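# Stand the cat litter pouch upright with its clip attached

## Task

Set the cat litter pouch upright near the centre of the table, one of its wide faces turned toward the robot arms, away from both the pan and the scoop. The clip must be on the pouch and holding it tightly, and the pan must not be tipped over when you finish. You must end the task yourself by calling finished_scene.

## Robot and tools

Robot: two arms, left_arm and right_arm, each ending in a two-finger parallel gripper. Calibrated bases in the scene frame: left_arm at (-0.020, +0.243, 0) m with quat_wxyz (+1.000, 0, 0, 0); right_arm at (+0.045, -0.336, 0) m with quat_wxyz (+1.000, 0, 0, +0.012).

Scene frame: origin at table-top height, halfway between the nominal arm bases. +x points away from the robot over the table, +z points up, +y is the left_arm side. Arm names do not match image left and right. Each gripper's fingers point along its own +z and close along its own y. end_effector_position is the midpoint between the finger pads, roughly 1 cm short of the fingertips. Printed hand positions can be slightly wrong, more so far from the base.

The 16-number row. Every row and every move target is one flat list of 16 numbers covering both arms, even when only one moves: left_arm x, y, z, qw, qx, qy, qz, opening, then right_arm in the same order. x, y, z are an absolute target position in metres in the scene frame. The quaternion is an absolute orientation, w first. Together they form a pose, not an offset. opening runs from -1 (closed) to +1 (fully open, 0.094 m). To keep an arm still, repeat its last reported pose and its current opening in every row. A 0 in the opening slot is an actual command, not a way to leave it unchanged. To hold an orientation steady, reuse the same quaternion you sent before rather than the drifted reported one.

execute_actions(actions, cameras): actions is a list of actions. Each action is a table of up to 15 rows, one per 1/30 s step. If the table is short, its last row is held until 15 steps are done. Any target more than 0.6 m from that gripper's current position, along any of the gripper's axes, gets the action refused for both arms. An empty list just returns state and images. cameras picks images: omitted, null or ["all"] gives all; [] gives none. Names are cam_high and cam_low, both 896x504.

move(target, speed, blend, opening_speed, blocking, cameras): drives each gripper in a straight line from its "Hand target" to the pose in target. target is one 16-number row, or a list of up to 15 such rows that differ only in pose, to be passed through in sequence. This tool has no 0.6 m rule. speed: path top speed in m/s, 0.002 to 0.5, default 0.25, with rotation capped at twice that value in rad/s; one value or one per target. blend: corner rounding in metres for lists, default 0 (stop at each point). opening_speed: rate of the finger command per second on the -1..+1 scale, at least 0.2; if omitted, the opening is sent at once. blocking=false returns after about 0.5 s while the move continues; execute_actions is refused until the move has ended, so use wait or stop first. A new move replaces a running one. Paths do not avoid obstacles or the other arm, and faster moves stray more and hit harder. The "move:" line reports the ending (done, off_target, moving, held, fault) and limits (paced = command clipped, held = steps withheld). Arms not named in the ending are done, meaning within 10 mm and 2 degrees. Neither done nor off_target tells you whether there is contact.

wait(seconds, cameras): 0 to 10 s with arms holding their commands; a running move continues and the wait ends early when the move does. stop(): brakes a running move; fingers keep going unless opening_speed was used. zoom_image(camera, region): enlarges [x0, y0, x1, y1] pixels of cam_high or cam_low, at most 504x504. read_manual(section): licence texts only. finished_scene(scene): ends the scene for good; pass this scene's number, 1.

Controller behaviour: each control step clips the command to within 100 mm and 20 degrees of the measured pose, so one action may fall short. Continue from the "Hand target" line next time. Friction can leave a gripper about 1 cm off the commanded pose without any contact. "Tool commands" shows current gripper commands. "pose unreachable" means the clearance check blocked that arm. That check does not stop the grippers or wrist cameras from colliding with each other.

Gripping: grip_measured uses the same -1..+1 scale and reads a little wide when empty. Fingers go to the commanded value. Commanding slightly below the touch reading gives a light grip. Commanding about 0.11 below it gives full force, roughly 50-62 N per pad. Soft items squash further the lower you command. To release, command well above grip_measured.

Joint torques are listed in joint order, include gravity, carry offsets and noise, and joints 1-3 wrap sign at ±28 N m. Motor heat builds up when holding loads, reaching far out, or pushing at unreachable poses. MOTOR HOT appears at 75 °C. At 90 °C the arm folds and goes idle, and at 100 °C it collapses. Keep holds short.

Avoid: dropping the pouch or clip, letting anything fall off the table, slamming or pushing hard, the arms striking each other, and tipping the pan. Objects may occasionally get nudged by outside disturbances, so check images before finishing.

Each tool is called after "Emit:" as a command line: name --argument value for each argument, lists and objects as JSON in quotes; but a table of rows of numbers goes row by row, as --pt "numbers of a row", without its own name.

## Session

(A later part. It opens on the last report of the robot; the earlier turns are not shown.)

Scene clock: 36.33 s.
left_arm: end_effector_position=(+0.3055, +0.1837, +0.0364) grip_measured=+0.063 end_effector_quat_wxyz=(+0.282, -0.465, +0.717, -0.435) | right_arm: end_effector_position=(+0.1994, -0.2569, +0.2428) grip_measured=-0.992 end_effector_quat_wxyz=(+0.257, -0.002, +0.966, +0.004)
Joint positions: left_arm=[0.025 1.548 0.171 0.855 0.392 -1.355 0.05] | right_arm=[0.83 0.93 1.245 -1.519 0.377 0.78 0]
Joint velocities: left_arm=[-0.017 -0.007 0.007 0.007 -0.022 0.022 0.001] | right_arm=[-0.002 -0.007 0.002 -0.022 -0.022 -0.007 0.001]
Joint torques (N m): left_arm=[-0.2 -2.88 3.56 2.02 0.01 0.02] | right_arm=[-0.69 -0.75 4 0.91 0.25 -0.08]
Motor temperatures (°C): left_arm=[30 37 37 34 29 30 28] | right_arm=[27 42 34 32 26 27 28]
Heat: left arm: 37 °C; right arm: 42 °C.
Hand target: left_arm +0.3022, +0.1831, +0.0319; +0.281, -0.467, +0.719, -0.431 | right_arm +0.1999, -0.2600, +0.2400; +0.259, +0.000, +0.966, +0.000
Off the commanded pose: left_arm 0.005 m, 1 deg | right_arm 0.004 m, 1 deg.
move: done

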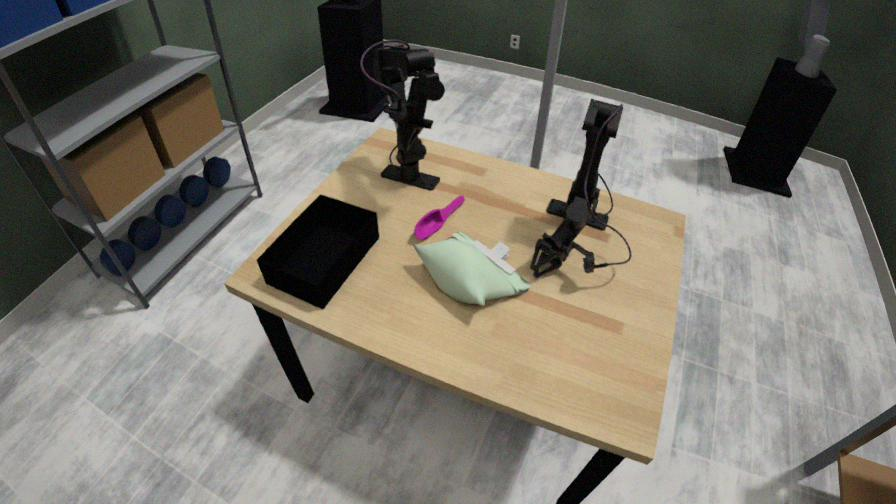

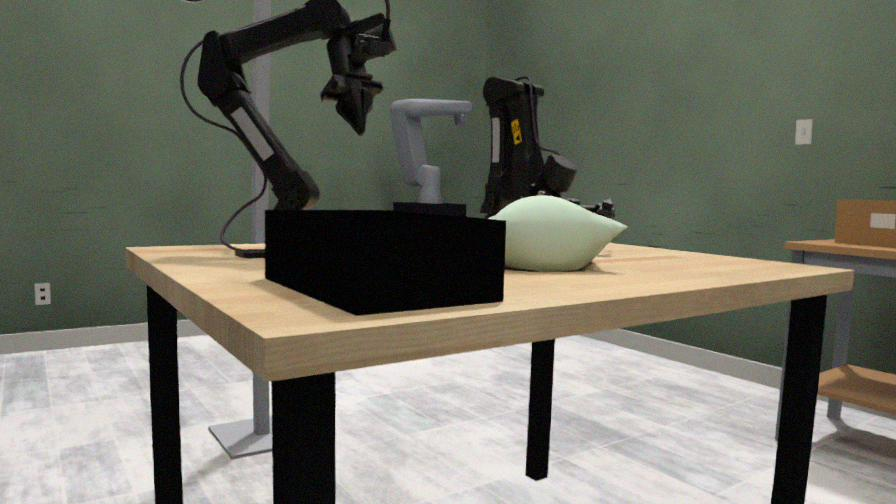

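Emit:
move --target '[0.336, 0.167, 0.030, 0.2805, -0.4668, 0.7188, -0.4319, 0.064, 0.20, -0.26, 0.24, 0.2588, 0, 0.9659, 0, -1]' --speed 0.06

Emit:
zoom_image --camera "cam_high" --region '[480, 230, 580, 310]'

Scene clock: 38.00 s.
left_arm: end_effector_position=(+0.3305, +0.1674, +0.0284) grip_measured=+0.063 end_effector_quat_wxyz=(+0.275, -0.468, +0.720, -0.432) | right_arm: end_effector_position=(+0.1994, -0.2569, +0.2428) grip_measured=-0.992 end_effector_quat_wxyz=(+0.257, -0.002, +0.966, +0.004)
Joint positions: left_arm=[-0.055 1.682 0.269 0.887 0.325 -1.396 0.05] | right_arm=[0.83 0.93 1.245 -1.519 0.377 0.78 0]
Joint velocities: left_arm=[-0.032 -0.017 -0.007 0.051 -0.051 0.007 -0.001] | right_arm=[-0.007 0.002 -0.007 0.051 -0.007 -0.051 0]
Joint torques (N m): left_arm=[-0.38 -3.49 5.67 1.98 -0.03 0.07] | right_arm=[-0.88 -0.68 4.22 0.9 0.28 -0.1]
Motor temperatures (°C): left_arm=[30 36 37 34 29 30 28] | right_arm=[27 42 34 32 26 27 28]
Heat: left arm: 37 °C; right arm: 42 °C.
Hand target: left_arm +0.3357, +0.1671, +0.0295; +0.281, -0.467, +0.719, -0.431 | right_arm +0.1999, -0.2600, +0.2400; +0.259, +0.000, +0.966, +0.000
Off the commanded pose: left_arm 0.006 m, 1 deg | right_arm 0.004 m, 1 deg.
move: done

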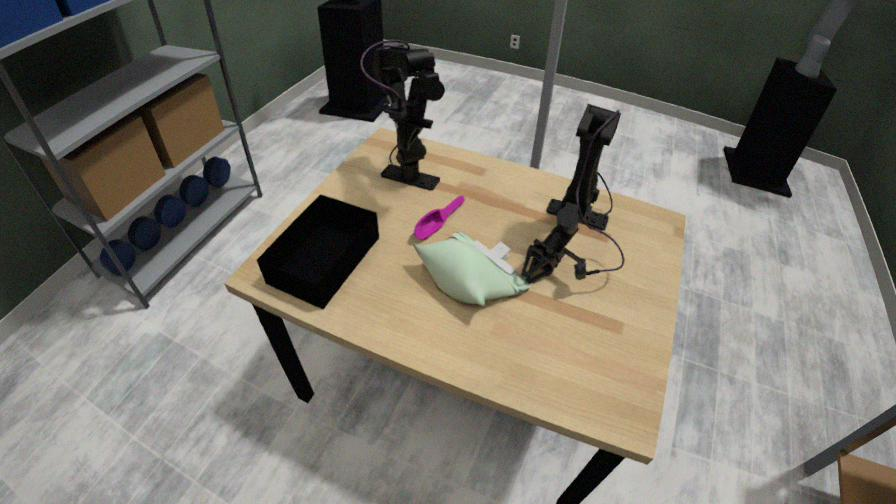

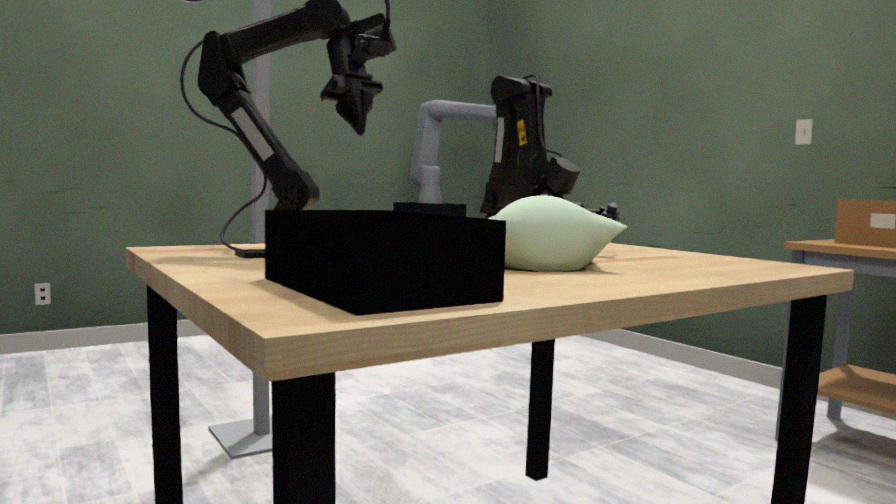

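Scaled by 5.040.

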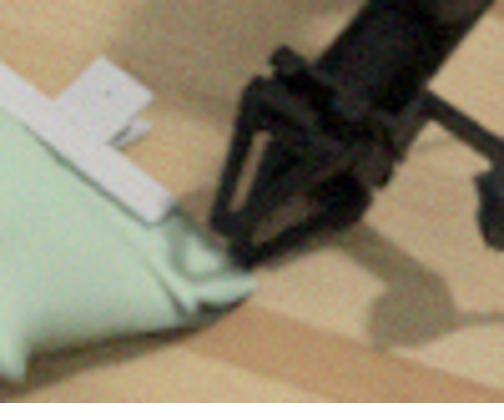

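Emit:
move --target '[0.352, 0.160, 0.033, 0.2805, -0.4668, 0.7188, -0.4319, 0.064, 0.20, -0.26, 0.24, 0.2588, 0, 0.9659, 0, -1]' --speed 0.05

Emit:
zoom_image --camera "cam_high" --region '[480, 230, 580, 310]'

Scene clock: 39.17 s.
left_arm: end_effector_position=(+0.3461, +0.1610, +0.0317) grip_measured=+0.063 end_effector_quat_wxyz=(+0.277, -0.468, +0.719, -0.433) | right_arm: end_effector_position=(+0.1994, -0.2569, +0.2428) grip_measured=-0.992 end_effector_quat_wxyz=(+0.257, -0.002, +0.966, +0.004)
Joint positions: left_arm=[-0.08 1.714 0.33 0.868 0.302 -1.411 0.05] | right_arm=[0.83 0.93 1.245 -1.519 0.377 0.779 0]
Joint velocities: left_arm=[-0.022 -0.002 0.007 0.007 0.007 -0.051 0] | right_arm=[-0.002 -0.002 0.002 -0.007 0.051 -0.022 0]
Joint torques (N m): left_arm=[-0.49 -4.21 6.2 1.85 -0.07 0] | right_arm=[-0.88 -0.55 4.07 0.89 0.26 -0.05]
Motor temperatures (°C): left_arm=[30 36 37 34 29 30 28] | right_arm=[27 42 34 32 26 27 28]
Heat: left arm: 37 °C; right arm: 42 °C.
Hand target: left_arm +0.3517, +0.1598, +0.0326; +0.281, -0.467, +0.719, -0.432 | right_arm +0.1999, -0.2600, +0.2400; +0.259, +0.000, +0.966, +0.000
Off the commanded pose: left_arm 0.006 m, 0 deg | right_arm 0.004 m, 1 deg.
move: done

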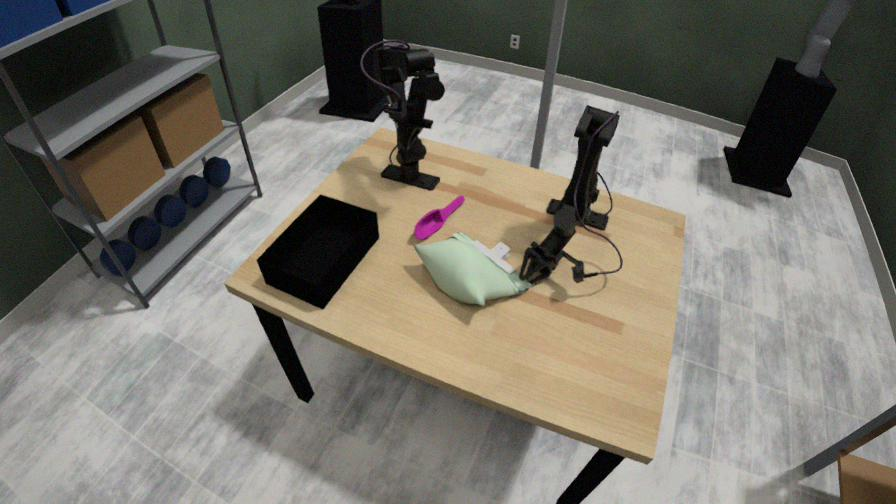

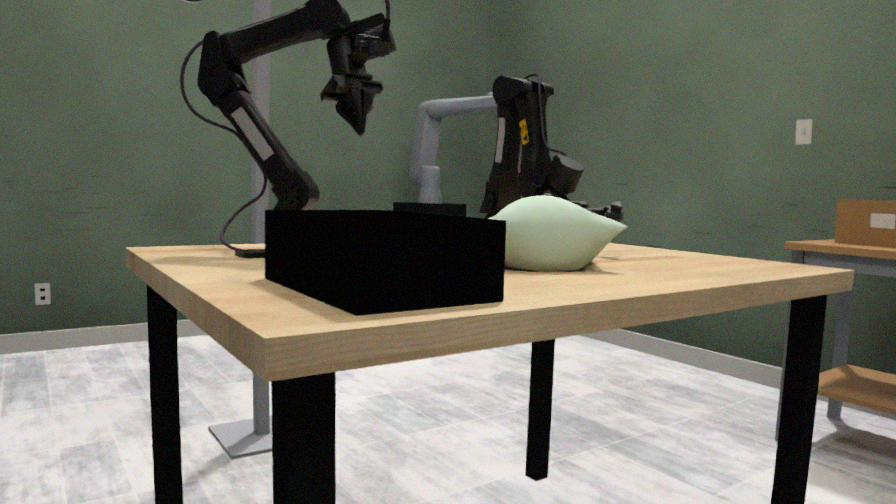

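Scaled by 5.040.

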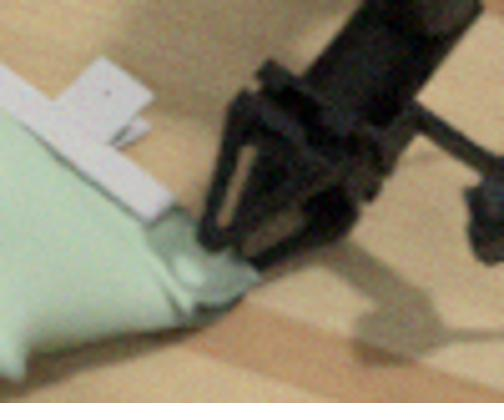

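Emit:
move --target '[0.373, 0.1505, 0.034, 0.2805, -0.4668, 0.7188, -0.4319, 0.064, 0.20, -0.26, 0.24, 0.2588, 0, 0.9659, 0, -1]' --speed 0.05

Emit:
zoom_image --camera "cam_high" --region '[480, 230, 580, 310]'

Scene clock: 40.13 s.
left_arm: end_effector_position=(+0.3645, +0.1526, +0.0292) grip_measured=+0.063 end_effector_quat_wxyz=(+0.273, -0.471, +0.721, -0.429) | right_arm: end_effector_position=(+0.1994, -0.2569, +0.2428) grip_measured=-0.992 end_effector_quat_wxyz=(+0.257, -0.002, +0.966, +0.004)
Joint positions: left_arm=[-0.109 1.77 0.412 0.831 0.275 -1.425 0.05] | right_arm=[0.83 0.93 1.245 -1.519 0.377 0.779 0]
Joint velocities: left_arm=[0.012 -0.012 -0.007 -0.051 -0.037 -0.051 0] | right_arm=[0.012 -0.012 0.002 0.051 -0.037 -0.081 -0.001]
Joint torques (N m): left_arm=[-0.54 -4.85 6.82 1.93 0 0.01] | right_arm=[-1.09 -0.75 4.14 0.91 0.27 -0.09]
Motor temperatures (°C): left_arm=[30 36 37 34 29 30 28] | right_arm=[27 41 34 32 26 27 28]
Heat: left arm: 37 °C; right arm: 41 °C.
Hand target: left_arm +0.3727, +0.1506, +0.0339; +0.281, -0.467, +0.719, -0.432 | right_arm +0.1999, -0.2600, +0.2400; +0.259, +0.000, +0.966, +0.000
Off the commanded pose: left_arm 0.010 m, 1 deg | right_arm 0.004 m, 1 deg.
move: done

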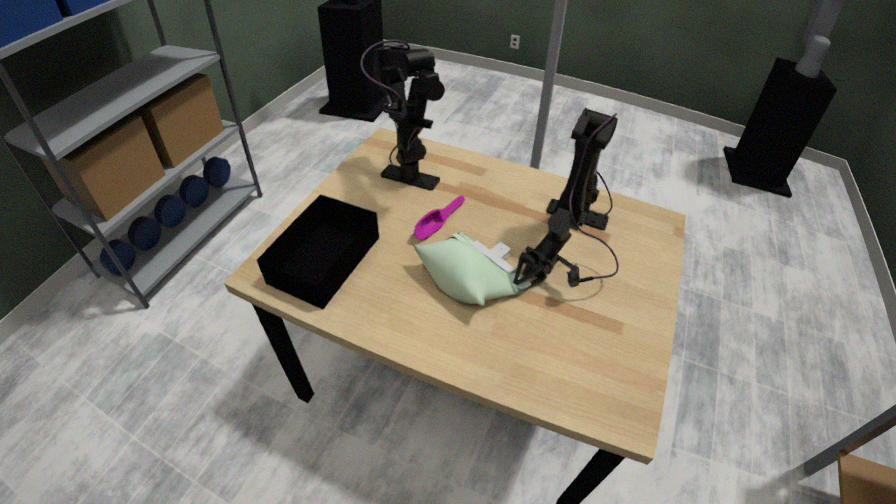

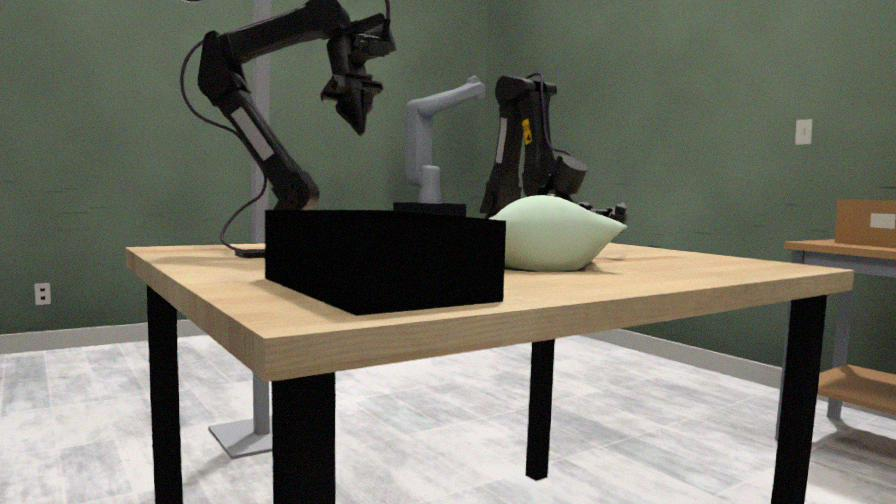

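Scaled by 5.040.

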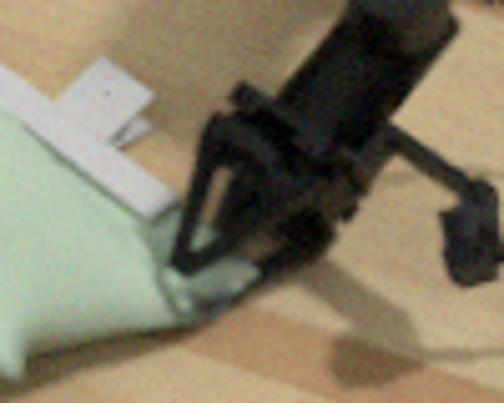

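Emit:
move --target '[0.373, 0.1505, 0.036, 0.2805, -0.4668, 0.7188, -0.4319, -0.6, 0.20, -0.26, 0.24, 0.2588, 0, 0.9659, 0, -1]' --speed 0.05 --opening_speed 0.5

Emit:
zoom_image --camera "cam_high" --region '[480, 230, 580, 310]'

Scene clock: 41.90 s.
left_arm: end_effector_position=(+0.3613, +0.1546, +0.0228) grip_measured=-0.598 end_effector_quat_wxyz=(+0.266, -0.479, +0.725, -0.418) | right_arm: end_effector_position=(+0.1994, -0.2569, +0.2428) grip_measured=-0.992 end_effector_quat_wxyz=(+0.257, -0.002, +0.966, +0.004)
Joint positions: left_arm=[-0.109 1.77 0.412 0.802 0.266 -1.426 0.019] | right_arm=[0.83 0.93 1.245 -1.519 0.377 0.779 0]
Joint velocities: left_arm=[0.027 0.012 -0.012 -0.066 -0.022 -0.022 0] | right_arm=[-0.012 -0.007 -0.007 -0.081 0.037 -0.095 -0.001]
Joint torques (N m): left_arm=[-0.57 -5.64 6.93 2.09 0.07 0.06] | right_arm=[-0.88 -0.69 4.25 0.85 0.26 -0.06]
Motor temperatures (°C): left_arm=[30 36 37 34 29 30 28] | right_arm=[27 41 34 32 26 27 28]
Heat: left arm: 37 °C; right arm: 41 °C.
Hand target: left_arm +0.3725, +0.1505, +0.0361; +0.280, -0.467, +0.719, -0.432 | right_arm +0.1999, -0.2600, +0.2400; +0.259, +0.000, +0.966, +0.000
Off the commanded pose: left_arm 0.018 m, 3 deg | right_arm 0.004 m, 1 deg.
move: off_target (left_arm)

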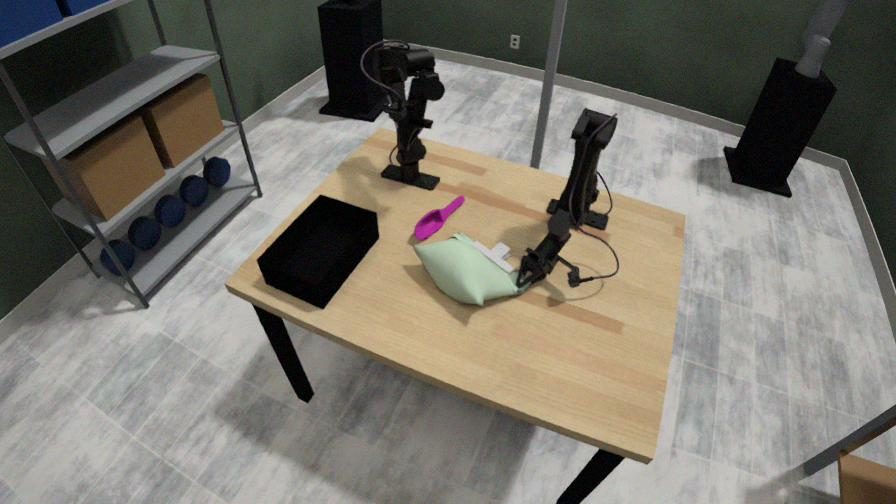

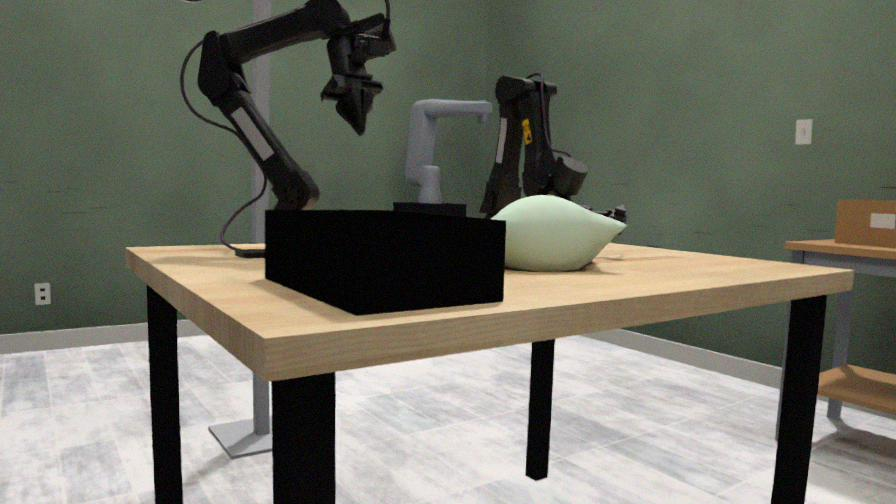

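Scaled by 5.040.

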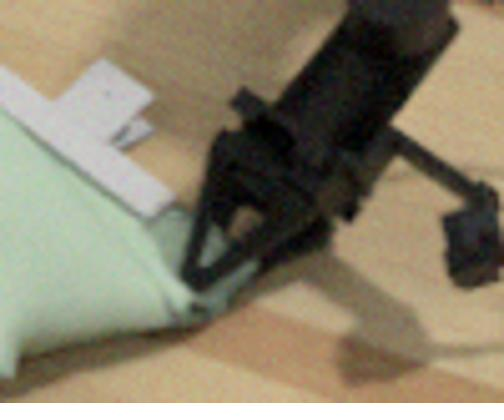

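Emit:
move --target '[0.370, 0.1515, 0.034, 0.2805, -0.4668, 0.7188, -0.4319, -0.85, 0.20, -0.26, 0.24, 0.2588, 0, 0.9659, 0, -1]' --speed 0.05 --opening_speed 0.4

Emit:
zoom_image --camera "cam_high" --region '[480, 230, 580, 310]'

Scene clock: 42.90 s.
left_arm: end_effector_position=(+0.3618, +0.1545, +0.0236) grip_measured=-0.847 end_effector_quat_wxyz=(+0.267, -0.478, +0.724, -0.419) | right_arm: end_effector_position=(+0.1994, -0.2569, +0.2428) grip_measured=-0.992 end_effector_quat_wxyz=(+0.257, -0.002, +0.966, +0.004)
Joint positions: left_arm=[-0.109 1.77 0.412 0.805 0.266 -1.426 0.007] | right_arm=[0.83 0.93 1.245 -1.519 0.377 0.779 0]
Joint velocities: left_arm=[-0.007 0.002 -0.007 -0.081 -0.066 0.022 0] | right_arm=[-0.017 -0.002 0.007 0.007 0.066 0.066 0.001]
Joint torques (N m): left_arm=[-0.23 -5.49 5.82 2.21 0.12 -0.01] | right_arm=[-0.87 -0.84 4.1 0.88 0.24 -0.13]
Motor temperatures (°C): left_arm=[30 36 37 35 29 30 28] | right_arm=[27 41 34 32 26 27 28]
Heat: left arm: 37 °C; right arm: 41 °C.
Hand target: left_arm +0.3699, +0.1515, +0.0340; +0.280, -0.466, +0.719, -0.432 | right_arm +0.1999, -0.2600, +0.2400; +0.259, +0.000, +0.966, +0.000
Off the commanded pose: left_arm 0.014 m, 3 deg | right_arm 0.004 m, 1 deg.
move: off_target (left_arm)

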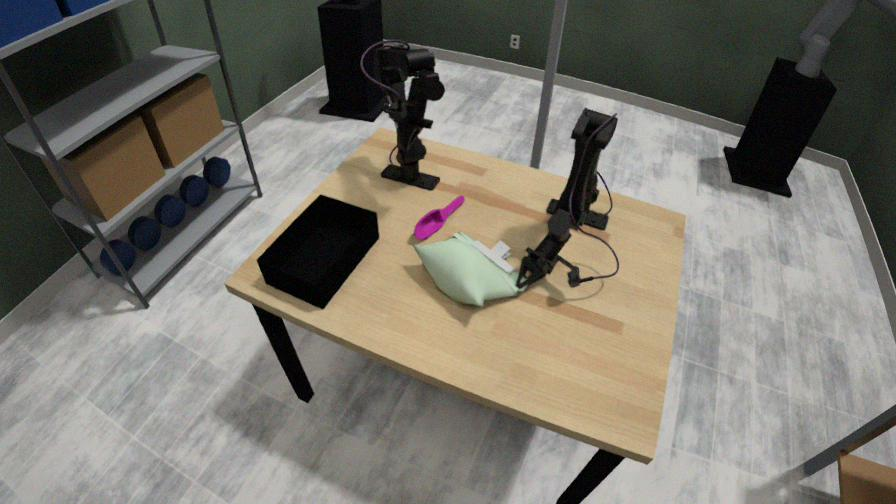

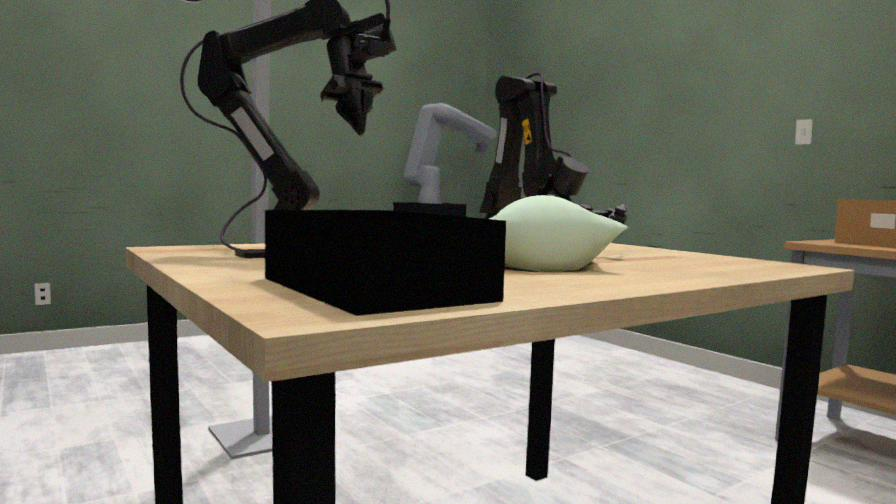

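Scaled by 5.040.

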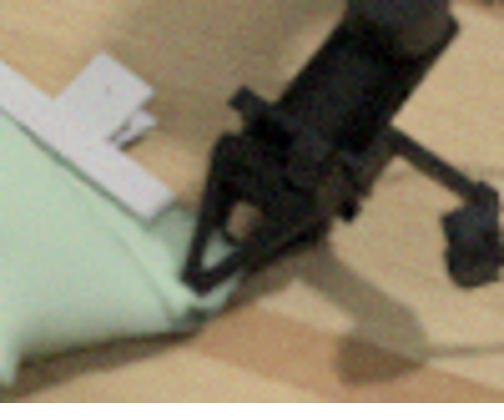

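Emit:
move --target '[0.368, 0.1520, 0.032, 0.2805, -0.4668, 0.7188, -0.4319, -1, 0.20, -0.26, 0.24, 0.2588, 0, 0.9659, 0, -1]' --speed 0.05 --opening_speed 0.3

Emit:
zoom_image --camera "cam_high" --region '[480, 230, 580, 310]'

Scene clock: 43.73 s.
left_arm: end_effector_position=(+0.3621, +0.1545, +0.0241) grip_measured=-0.984 end_effector_quat_wxyz=(+0.268, -0.478, +0.724, -0.420) | right_arm: end_effector_position=(+0.1994, -0.2569, +0.2428) grip_measured=-0.992 end_effector_quat_wxyz=(+0.257, -0.002, +0.966, +0.004)
Joint positions: left_arm=[-0.109 1.77 0.412 0.808 0.266 -1.426 0.001] | right_arm=[0.83 0.93 1.245 -1.519 0.377 0.779 0]
Joint velocities: left_arm=[0.002 -0.002 -0.007 -0.11 -0.007 0.022 0.001] | right_arm=[-0.007 0.007 0.002 0.037 0.051 0.051 -0.001]
Joint torques (N m): left_arm=[-0.21 -5.35 5.12 2.36 0.16 0.05] | right_arm=[-0.88 -0.75 4.1 0.88 0.21 -0.13]
Motor temperatures (°C): left_arm=[30 36 37 35 29 30 28] | right_arm=[27 41 34 32 26 27 28]
Heat: left arm: 37 °C; right arm: 41 °C.
Hand target: left_arm +0.3679, +0.1520, +0.0319; +0.280, -0.467, +0.719, -0.432 | right_arm +0.1999, -0.2600, +0.2400; +0.259, +0.000, +0.966, +0.000
Off the commanded pose: left_arm 0.010 m, 2 deg | right_arm 0.004 m, 1 deg.
move: done

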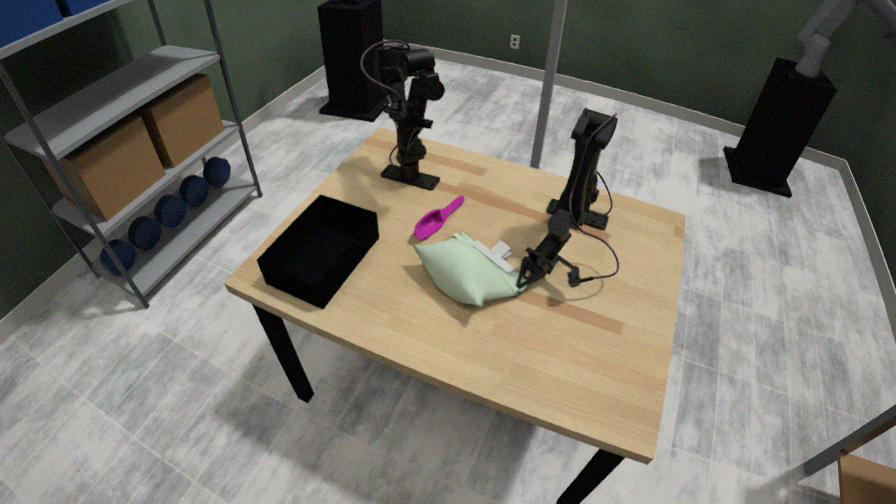

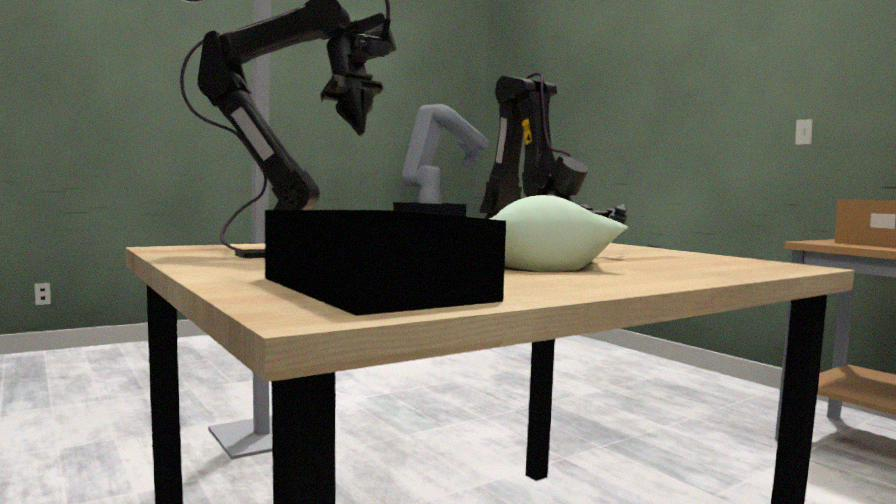

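Scaled by 5.040.

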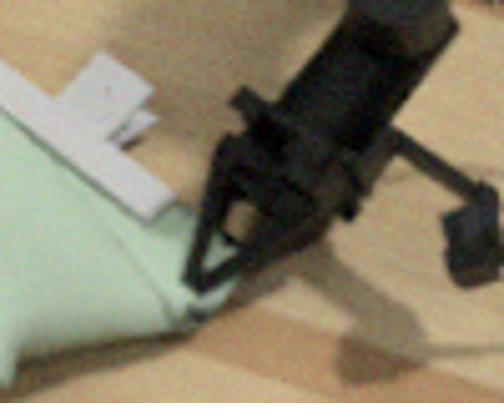

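Emit:
move --target '[0.362, 0.155, 0.062, 0.2302, -0.4936, 0.7600, -0.3544, -1, 0.20, -0.26, 0.24, 0.2588, 0, 0.9659, 0, -1]' --speed 0.05

Emit:
zoom_image --camera "cam_high" --region '[400, 200, 580, 330]'

Scene clock: 47.33 s.
left_arm: end_effector_position=(+0.3561, +0.1550, +0.0451) grip_measured=-0.984 end_effector_quat_wxyz=(+0.219, -0.501, +0.762, -0.346) | right_arm: end_effector_position=(+0.1994, -0.2569, +0.2428) grip_measured=-0.992 end_effector_quat_wxyz=(+0.257, -0.002, +0.966, +0.004)
Joint positions: left_arm=[-0.131 1.571 0.584 0.238 0.219 -1.39 0.001] | right_arm=[0.83 0.93 1.245 -1.519 0.377 0.779 0]
Joint velocities: left_arm=[-0.002 0.032 0.002 0.007 -0.051 -0.007 0] | right_arm=[-0.007 -0.007 0.002 0.081 -0.007 0.037 0.001]
Joint torques (N m): left_arm=[0.09 -8.18 8.25 1.41 0.02 0.08] | right_arm=[-0.9 -0.96 4.23 0.87 0.23 -0.08]
Motor temperatures (°C): left_arm=[30 36 37 35 29 30 28] | right_arm=[27 40 34 32 26 27 28]
Heat: left arm: 37 °C; right arm: 40 °C.
Hand target: left_arm +0.3619, +0.1549, +0.0619; +0.231, -0.495, +0.759, -0.354 | right_arm +0.1999, -0.2600, +0.2400; +0.259, +0.000, +0.966, +0.000
Off the commanded pose: left_arm 0.018 m, 2 deg | right_arm 0.004 m, 1 deg.
move: off_target (left_arm)

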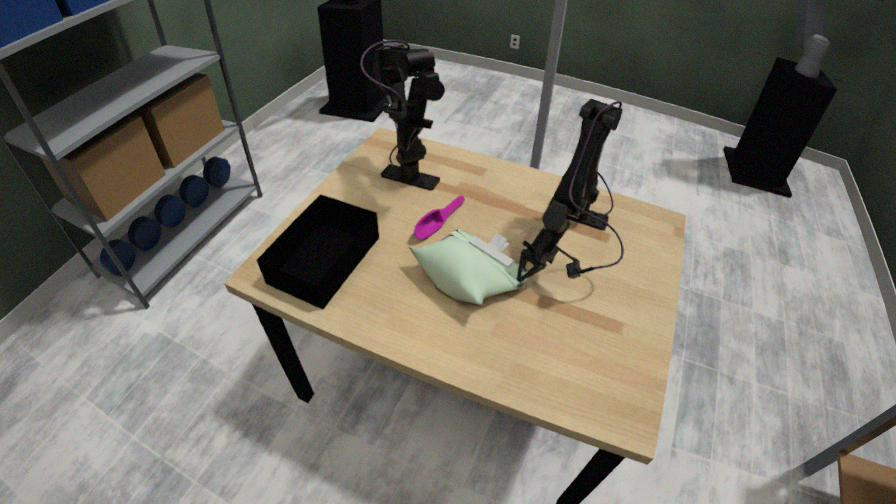

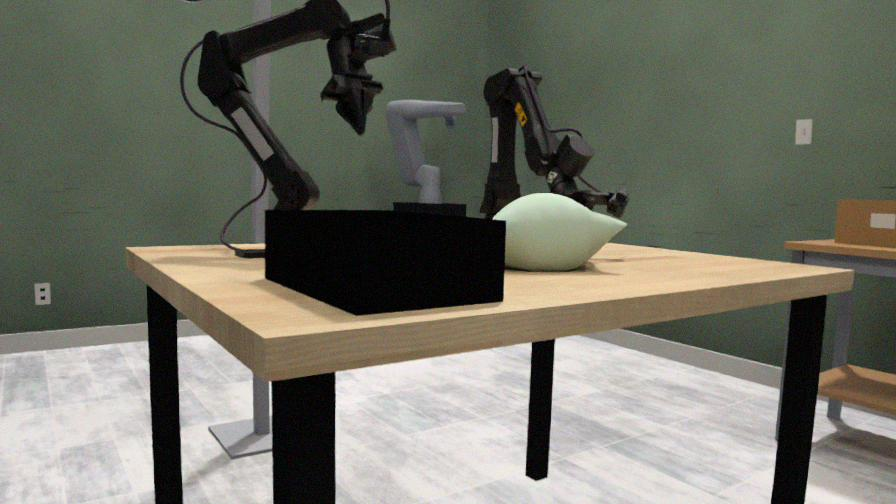

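Scaled by 2.800.

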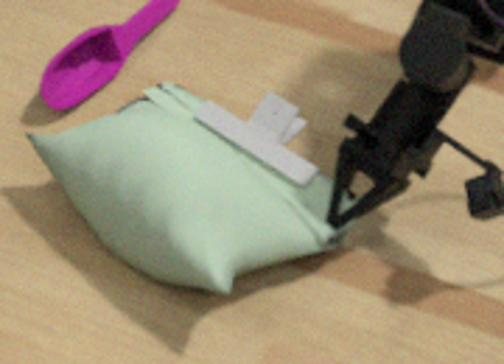

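Emit:
move --target '[0.360, 0.157, 0.105, 0.1638, -0.5194, 0.7998, -0.2522, -1, 0.20, -0.26, 0.24, 0.2588, 0, 0.9659, 0, -1]' --speed 0.05

Emit:
zoom_image --camera "cam_high" --region '[400, 200, 580, 330]'

Scene clock: 50.73 s.
left_arm: end_effector_position=(+0.3547, +0.1593, +0.0888) grip_measured=-0.984 end_effector_quat_wxyz=(+0.157, -0.528, +0.799, -0.241) | right_arm: end_effector_position=(+0.1995, -0.2569, +0.2429) grip_measured=-0.992 end_effector_quat_wxyz=(+0.257, -0.002, +0.966, +0.004)
Joint positions: left_arm=[-0.157 1.543 0.955 -0.413 0.139 -1.366 0.001] | right_arm=[0.83 0.93 1.245 -1.519 0.377 0.779 0]
Joint velocities: left_arm=[-0.007 -0.002 -0.007 0.022 0.007 0.095 -0.001] | right_arm=[0.007 -0.017 0.017 0.081 -0.037 -0.022 0]
Joint torques (N m): left_arm=[-0.01 -6.95 10.36 1.13 0.14 0.08] | right_arm=[-0.91 -0.72 4.08 0.86 0.25 -0.08]
Motor temperatures (°C): left_arm=[30 36 38 35 29 30 28] | right_arm=[27 39 34 32 26 27 28]
Heat: left arm: 38 °C; right arm: 39 °C.
Hand target: left_arm +0.3600, +0.1571, +0.1053; +0.165, -0.521, +0.798, -0.252 | right_arm +0.2000, -0.2599, +0.2400; +0.259, +0.000, +0.966, +0.000
Off the commanded pose: left_arm 0.017 m, 2 deg | right_arm 0.004 m, 1 deg.
move: off_target (left_arm)

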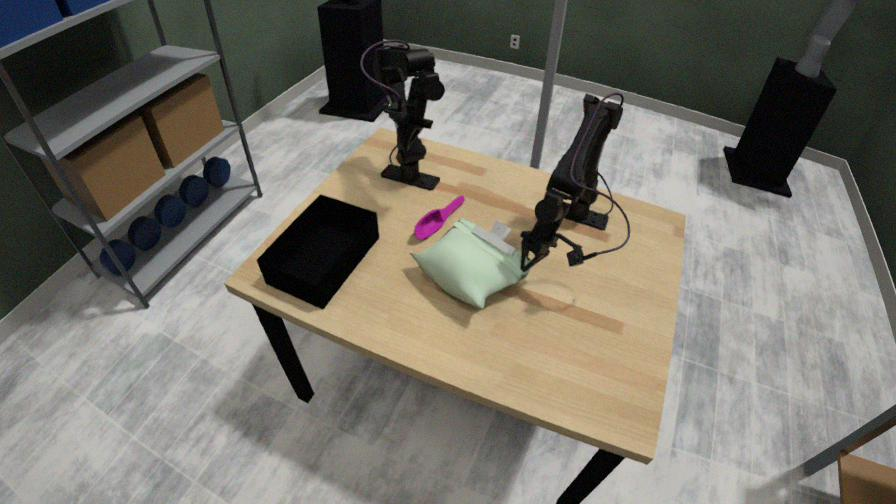

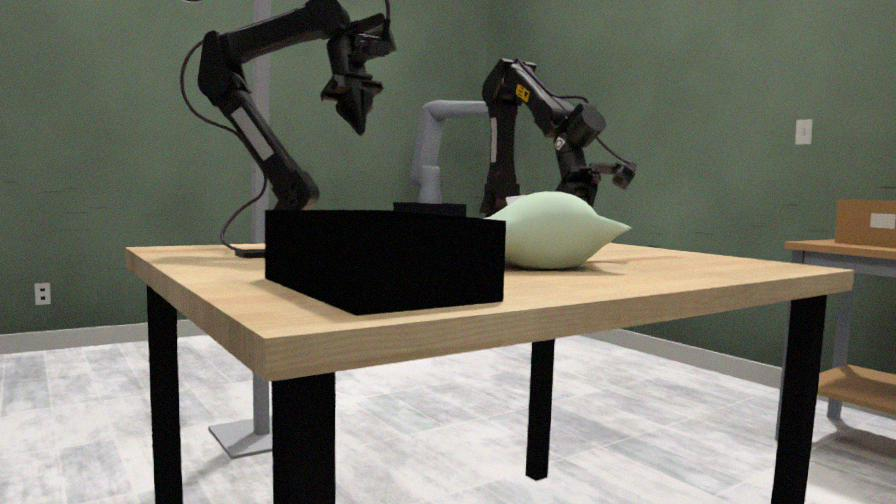

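Scaled by 2.800.

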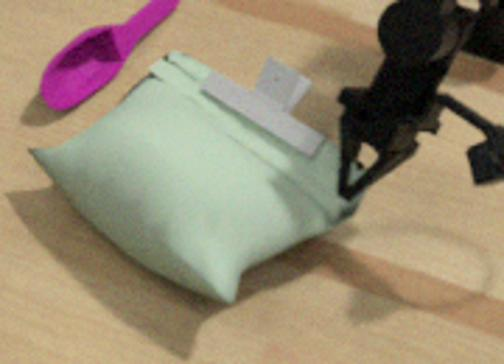

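Emit:
move --target '[0.354, 0.160, 0.150, 0.0946, -0.5364, 0.8259, -0.1456, -1, 0.20, -0.26, 0.24, 0.2588, 0, 0.9659, 0, -1]' --speed 0.05

Emit:
zoom_image --camera "cam_high" --region '[400, 190, 580, 320]'

Scene clock: 54.10 s.
left_arm: end_effector_position=(+0.3555, +0.1614, +0.1389) grip_measured=-0.985 end_effector_quat_wxyz=(+0.098, -0.543, +0.821, -0.144) | right_arm: end_effector_position=(+0.1995, -0.2569, +0.2429) grip_measured=-0.992 end_effector_quat_wxyz=(+0.257, -0.002, +0.966, +0.004)
Joint positions: left_arm=[-0.183 1.679 1.405 -0.954 0.07 -1.364 0.001] | right_arm=[0.83 0.93 1.245 -1.519 0.377 0.779 0]
Joint velocities: left_arm=[-0.017 -0.007 0.012 -0.037 -0.037 -0.007 0] | right_arm=[-0.007 0.002 -0.007 0.007 -0.007 -0.007 0]
Joint torques (N m): left_arm=[-0.18 -7.41 10.61 0.58 0.1 0.09] | right_arm=[-0.98 -0.8 4.1 0.86 0.27 -0.07]
Motor temperatures (°C): left_arm=[30 36 39 34 29 30 29] | right_arm=[27 39 34 32 26 27 28]
Heat: left arm: 39 °C; right arm: 39 °C.
Hand target: left_arm +0.3543, +0.1600, +0.1505; +0.097, -0.538, +0.825, -0.145 | right_arm +0.1999, -0.2600, +0.2400; +0.259, +0.000, +0.966, +0.000
Off the commanded pose: left_arm 0.011 m, 1 deg | right_arm 0.004 m, 1 deg.
move: off_target (left_arm)

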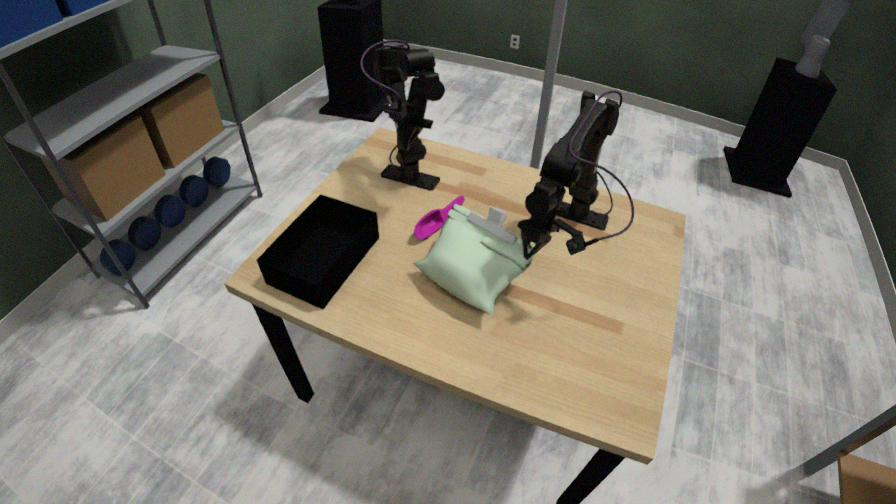

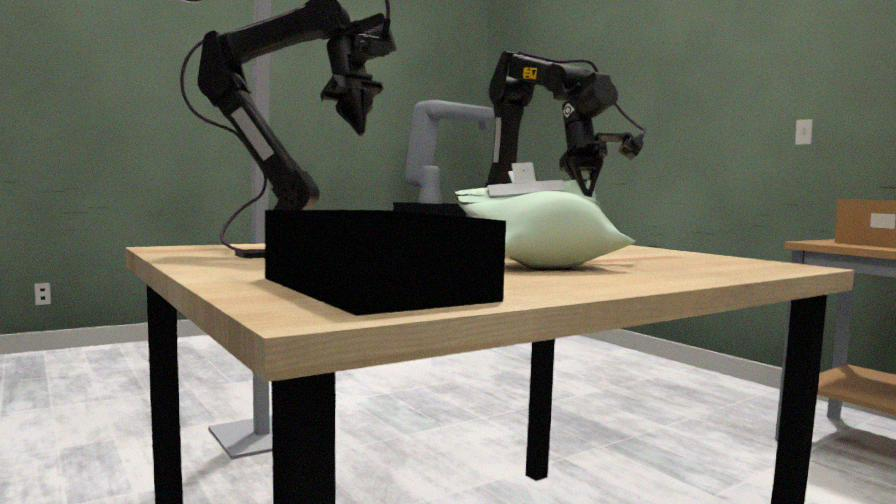

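Scaled by 2.800.

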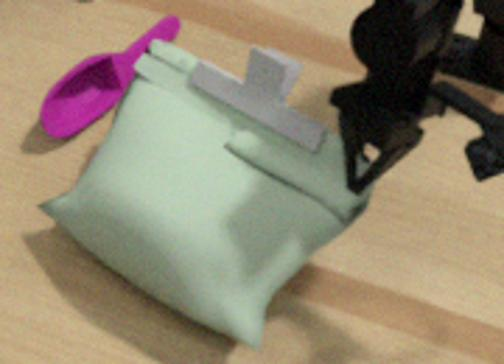

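Emit:
move --target '[0.352, 0.162, 0.185, 0.0395, -0.5437, 0.8373, -0.0609, -1, 0.20, -0.26, 0.24, 0.2588, 0, 0.9659, 0, -1]' --speed 0.05

Emit:
zoom_image --camera "cam_high" --region '[400, 180, 580, 320]'

Emit:
zoom_image --camera "cam_low" --region '[440, 120, 660, 290]'

Scene clock: 57.17 s.
left_arm: end_effector_position=(+0.3584, +0.1652, +0.1723) grip_measured=-0.985 end_effector_quat_wxyz=(+0.048, -0.551, +0.831, -0.057) | right_arm: end_effector_position=(+0.1995, -0.2569, +0.2429) grip_measured=-0.992 end_effector_quat_wxyz=(+0.257, -0.002, +0.966, +0.004)
Joint positions: left_arm=[-0.198 1.887 1.84 -1.377 0.013 -1.37 0.001] | right_arm=[0.83 0.93 1.245 -1.519 0.377 0.779 0]
Joint velocities: left_arm=[-0.017 0.012 -0.017 0.051 -0.022 -0.037 0] | right_arm=[0.002 0.002 -0.012 0.022 -0.022 0.007 0.001]
Joint torques (N m): left_arm=[-0.29 -8.87 10.06 0.11 0.12 0.1] | right_arm=[-1.02 -0.64 4.1 0.88 0.22 -0.03]
Motor temperatures (°C): left_arm=[30 37 40 34 29 30 29] | right_arm=[27 38 34 32 26 27 28]
Heat: left arm: 40 °C; right arm: 38 °C.
Hand target: left_arm +0.3523, +0.1622, +0.1853; +0.042, -0.545, +0.835, -0.060 | right_arm +0.1999, -0.2600, +0.2400; +0.259, +0.000, +0.966, +0.000
Off the commanded pose: left_arm 0.015 m, 2 deg | right_arm 0.004 m, 1 deg.
move: off_target (left_arm)

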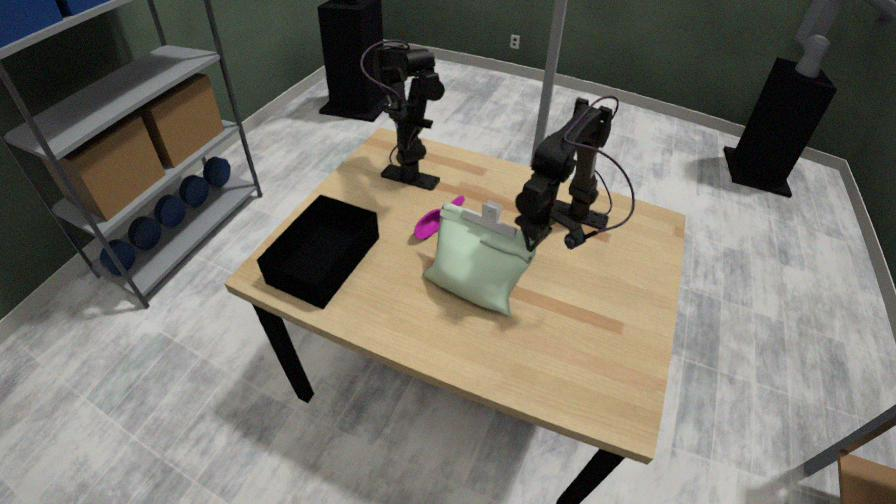

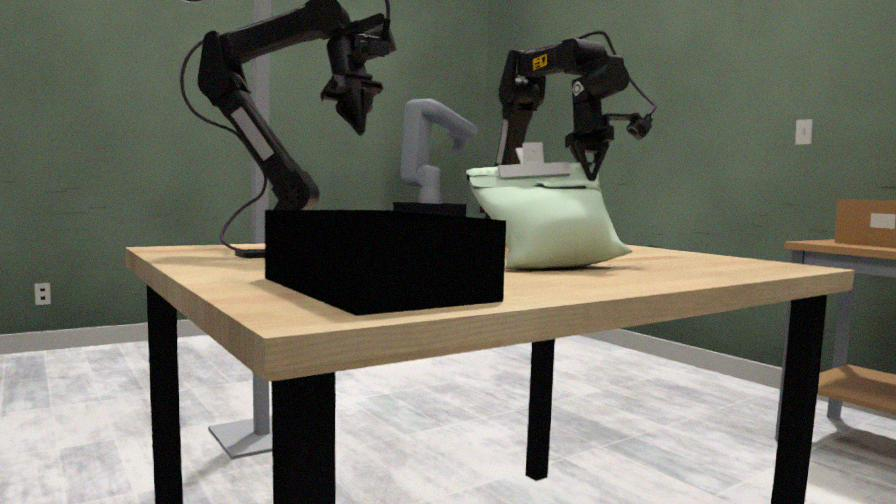

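Scaled by 2.800.

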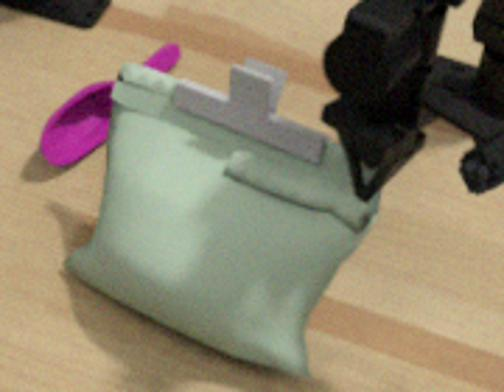

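Scaled by 2.291.

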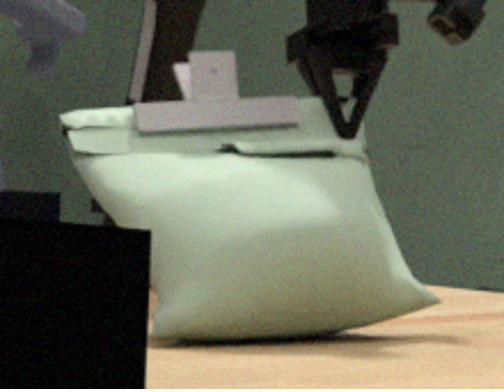

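Emit:
move --target '[0.342, 0.163, 0.205, 0.0, -0.5446, 0.8386, 0.0, -1, 0.20, -0.26, 0.24, 0.2588, 0, 0.9659, 0, -1]' --speed 0.04

Emit:
zoom_image --camera "cam_high" --region '[400, 180, 580, 320]'

Emit:
zoom_image --camera "cam_low" --region '[440, 120, 660, 290]'

Scene clock: 60.83 s.
left_arm: end_effector_position=(+0.3525, +0.1657, +0.1818) grip_measured=-0.985 end_effector_quat_wxyz=(+0.029, -0.551, +0.834, -0.018) | right_arm: end_effector_position=(+0.1995, -0.2569, +0.2429) grip_measured=-0.992 end_effector_quat_wxyz=(+0.257, -0.002, +0.966, +0.004)
Joint positions: left_arm=[-0.214 1.963 1.992 -1.534 -0.016 -1.381 0.001] | right_arm=[0.83 0.93 1.245 -1.519 0.377 0.779 0]
Joint velocities: left_arm=[-0.017 0.002 -0.002 -0.037 0.022 -0.066 0] | right_arm=[0.012 -0.002 0.022 0.007 -0.007 0.007 -0.001]
Joint torques (N m): left_arm=[-0.38 -12.27 9.1 0.04 0.12 0.11] | right_arm=[-0.68 -0.9 4.16 0.9 0.24 -0.07]
Motor temperatures (°C): left_arm=[30 38 40 33 29 30 29] | right_arm=[27 38 34 32 26 27 28]
Heat: left arm: 40 °C; right arm: 38 °C.
Hand target: left_arm +0.3421, +0.1635, +0.2040; +0.032, -0.544, +0.838, -0.030 | right_arm +0.1999, -0.2600, +0.2400; +0.259, +0.000, +0.966, +0.000
Off the commanded pose: left_arm 0.026 m, 4 deg | right_arm 0.004 m, 1 deg.
joint sent to its limit (left arm) — joint 4 (wrist pitch), lower limit. The joint targets are off in orientation, not in position.
move: off_target (left_arm)

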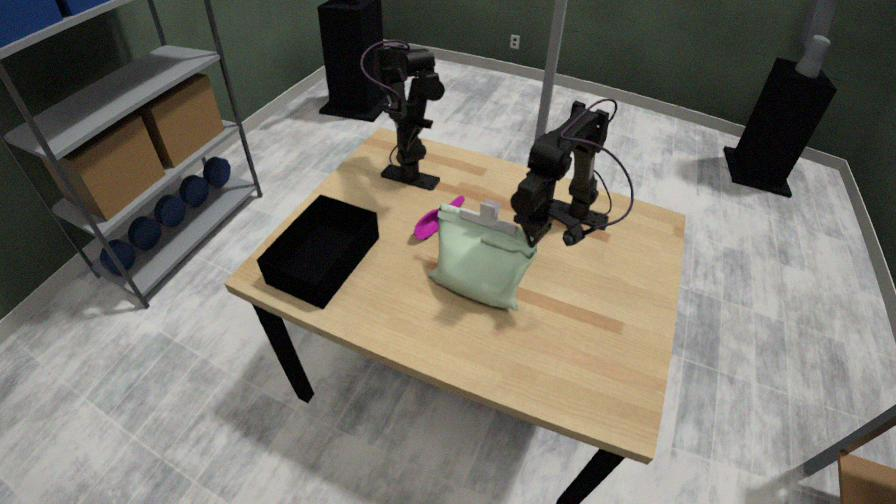

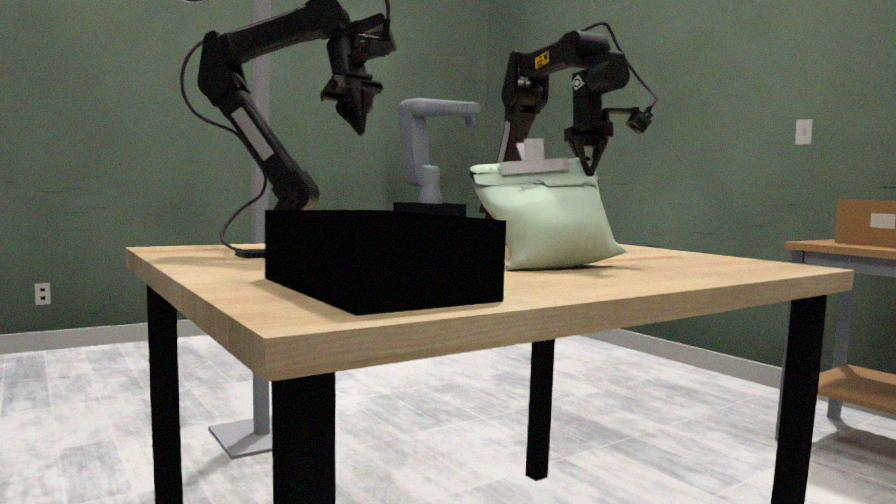

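Scaled by 2.800.

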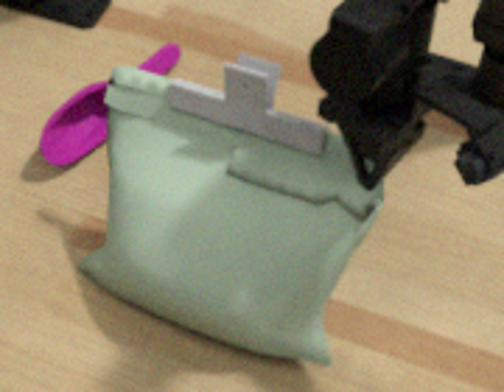

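Scaled by 2.291.

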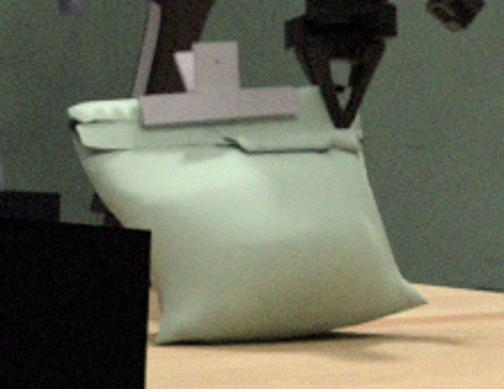

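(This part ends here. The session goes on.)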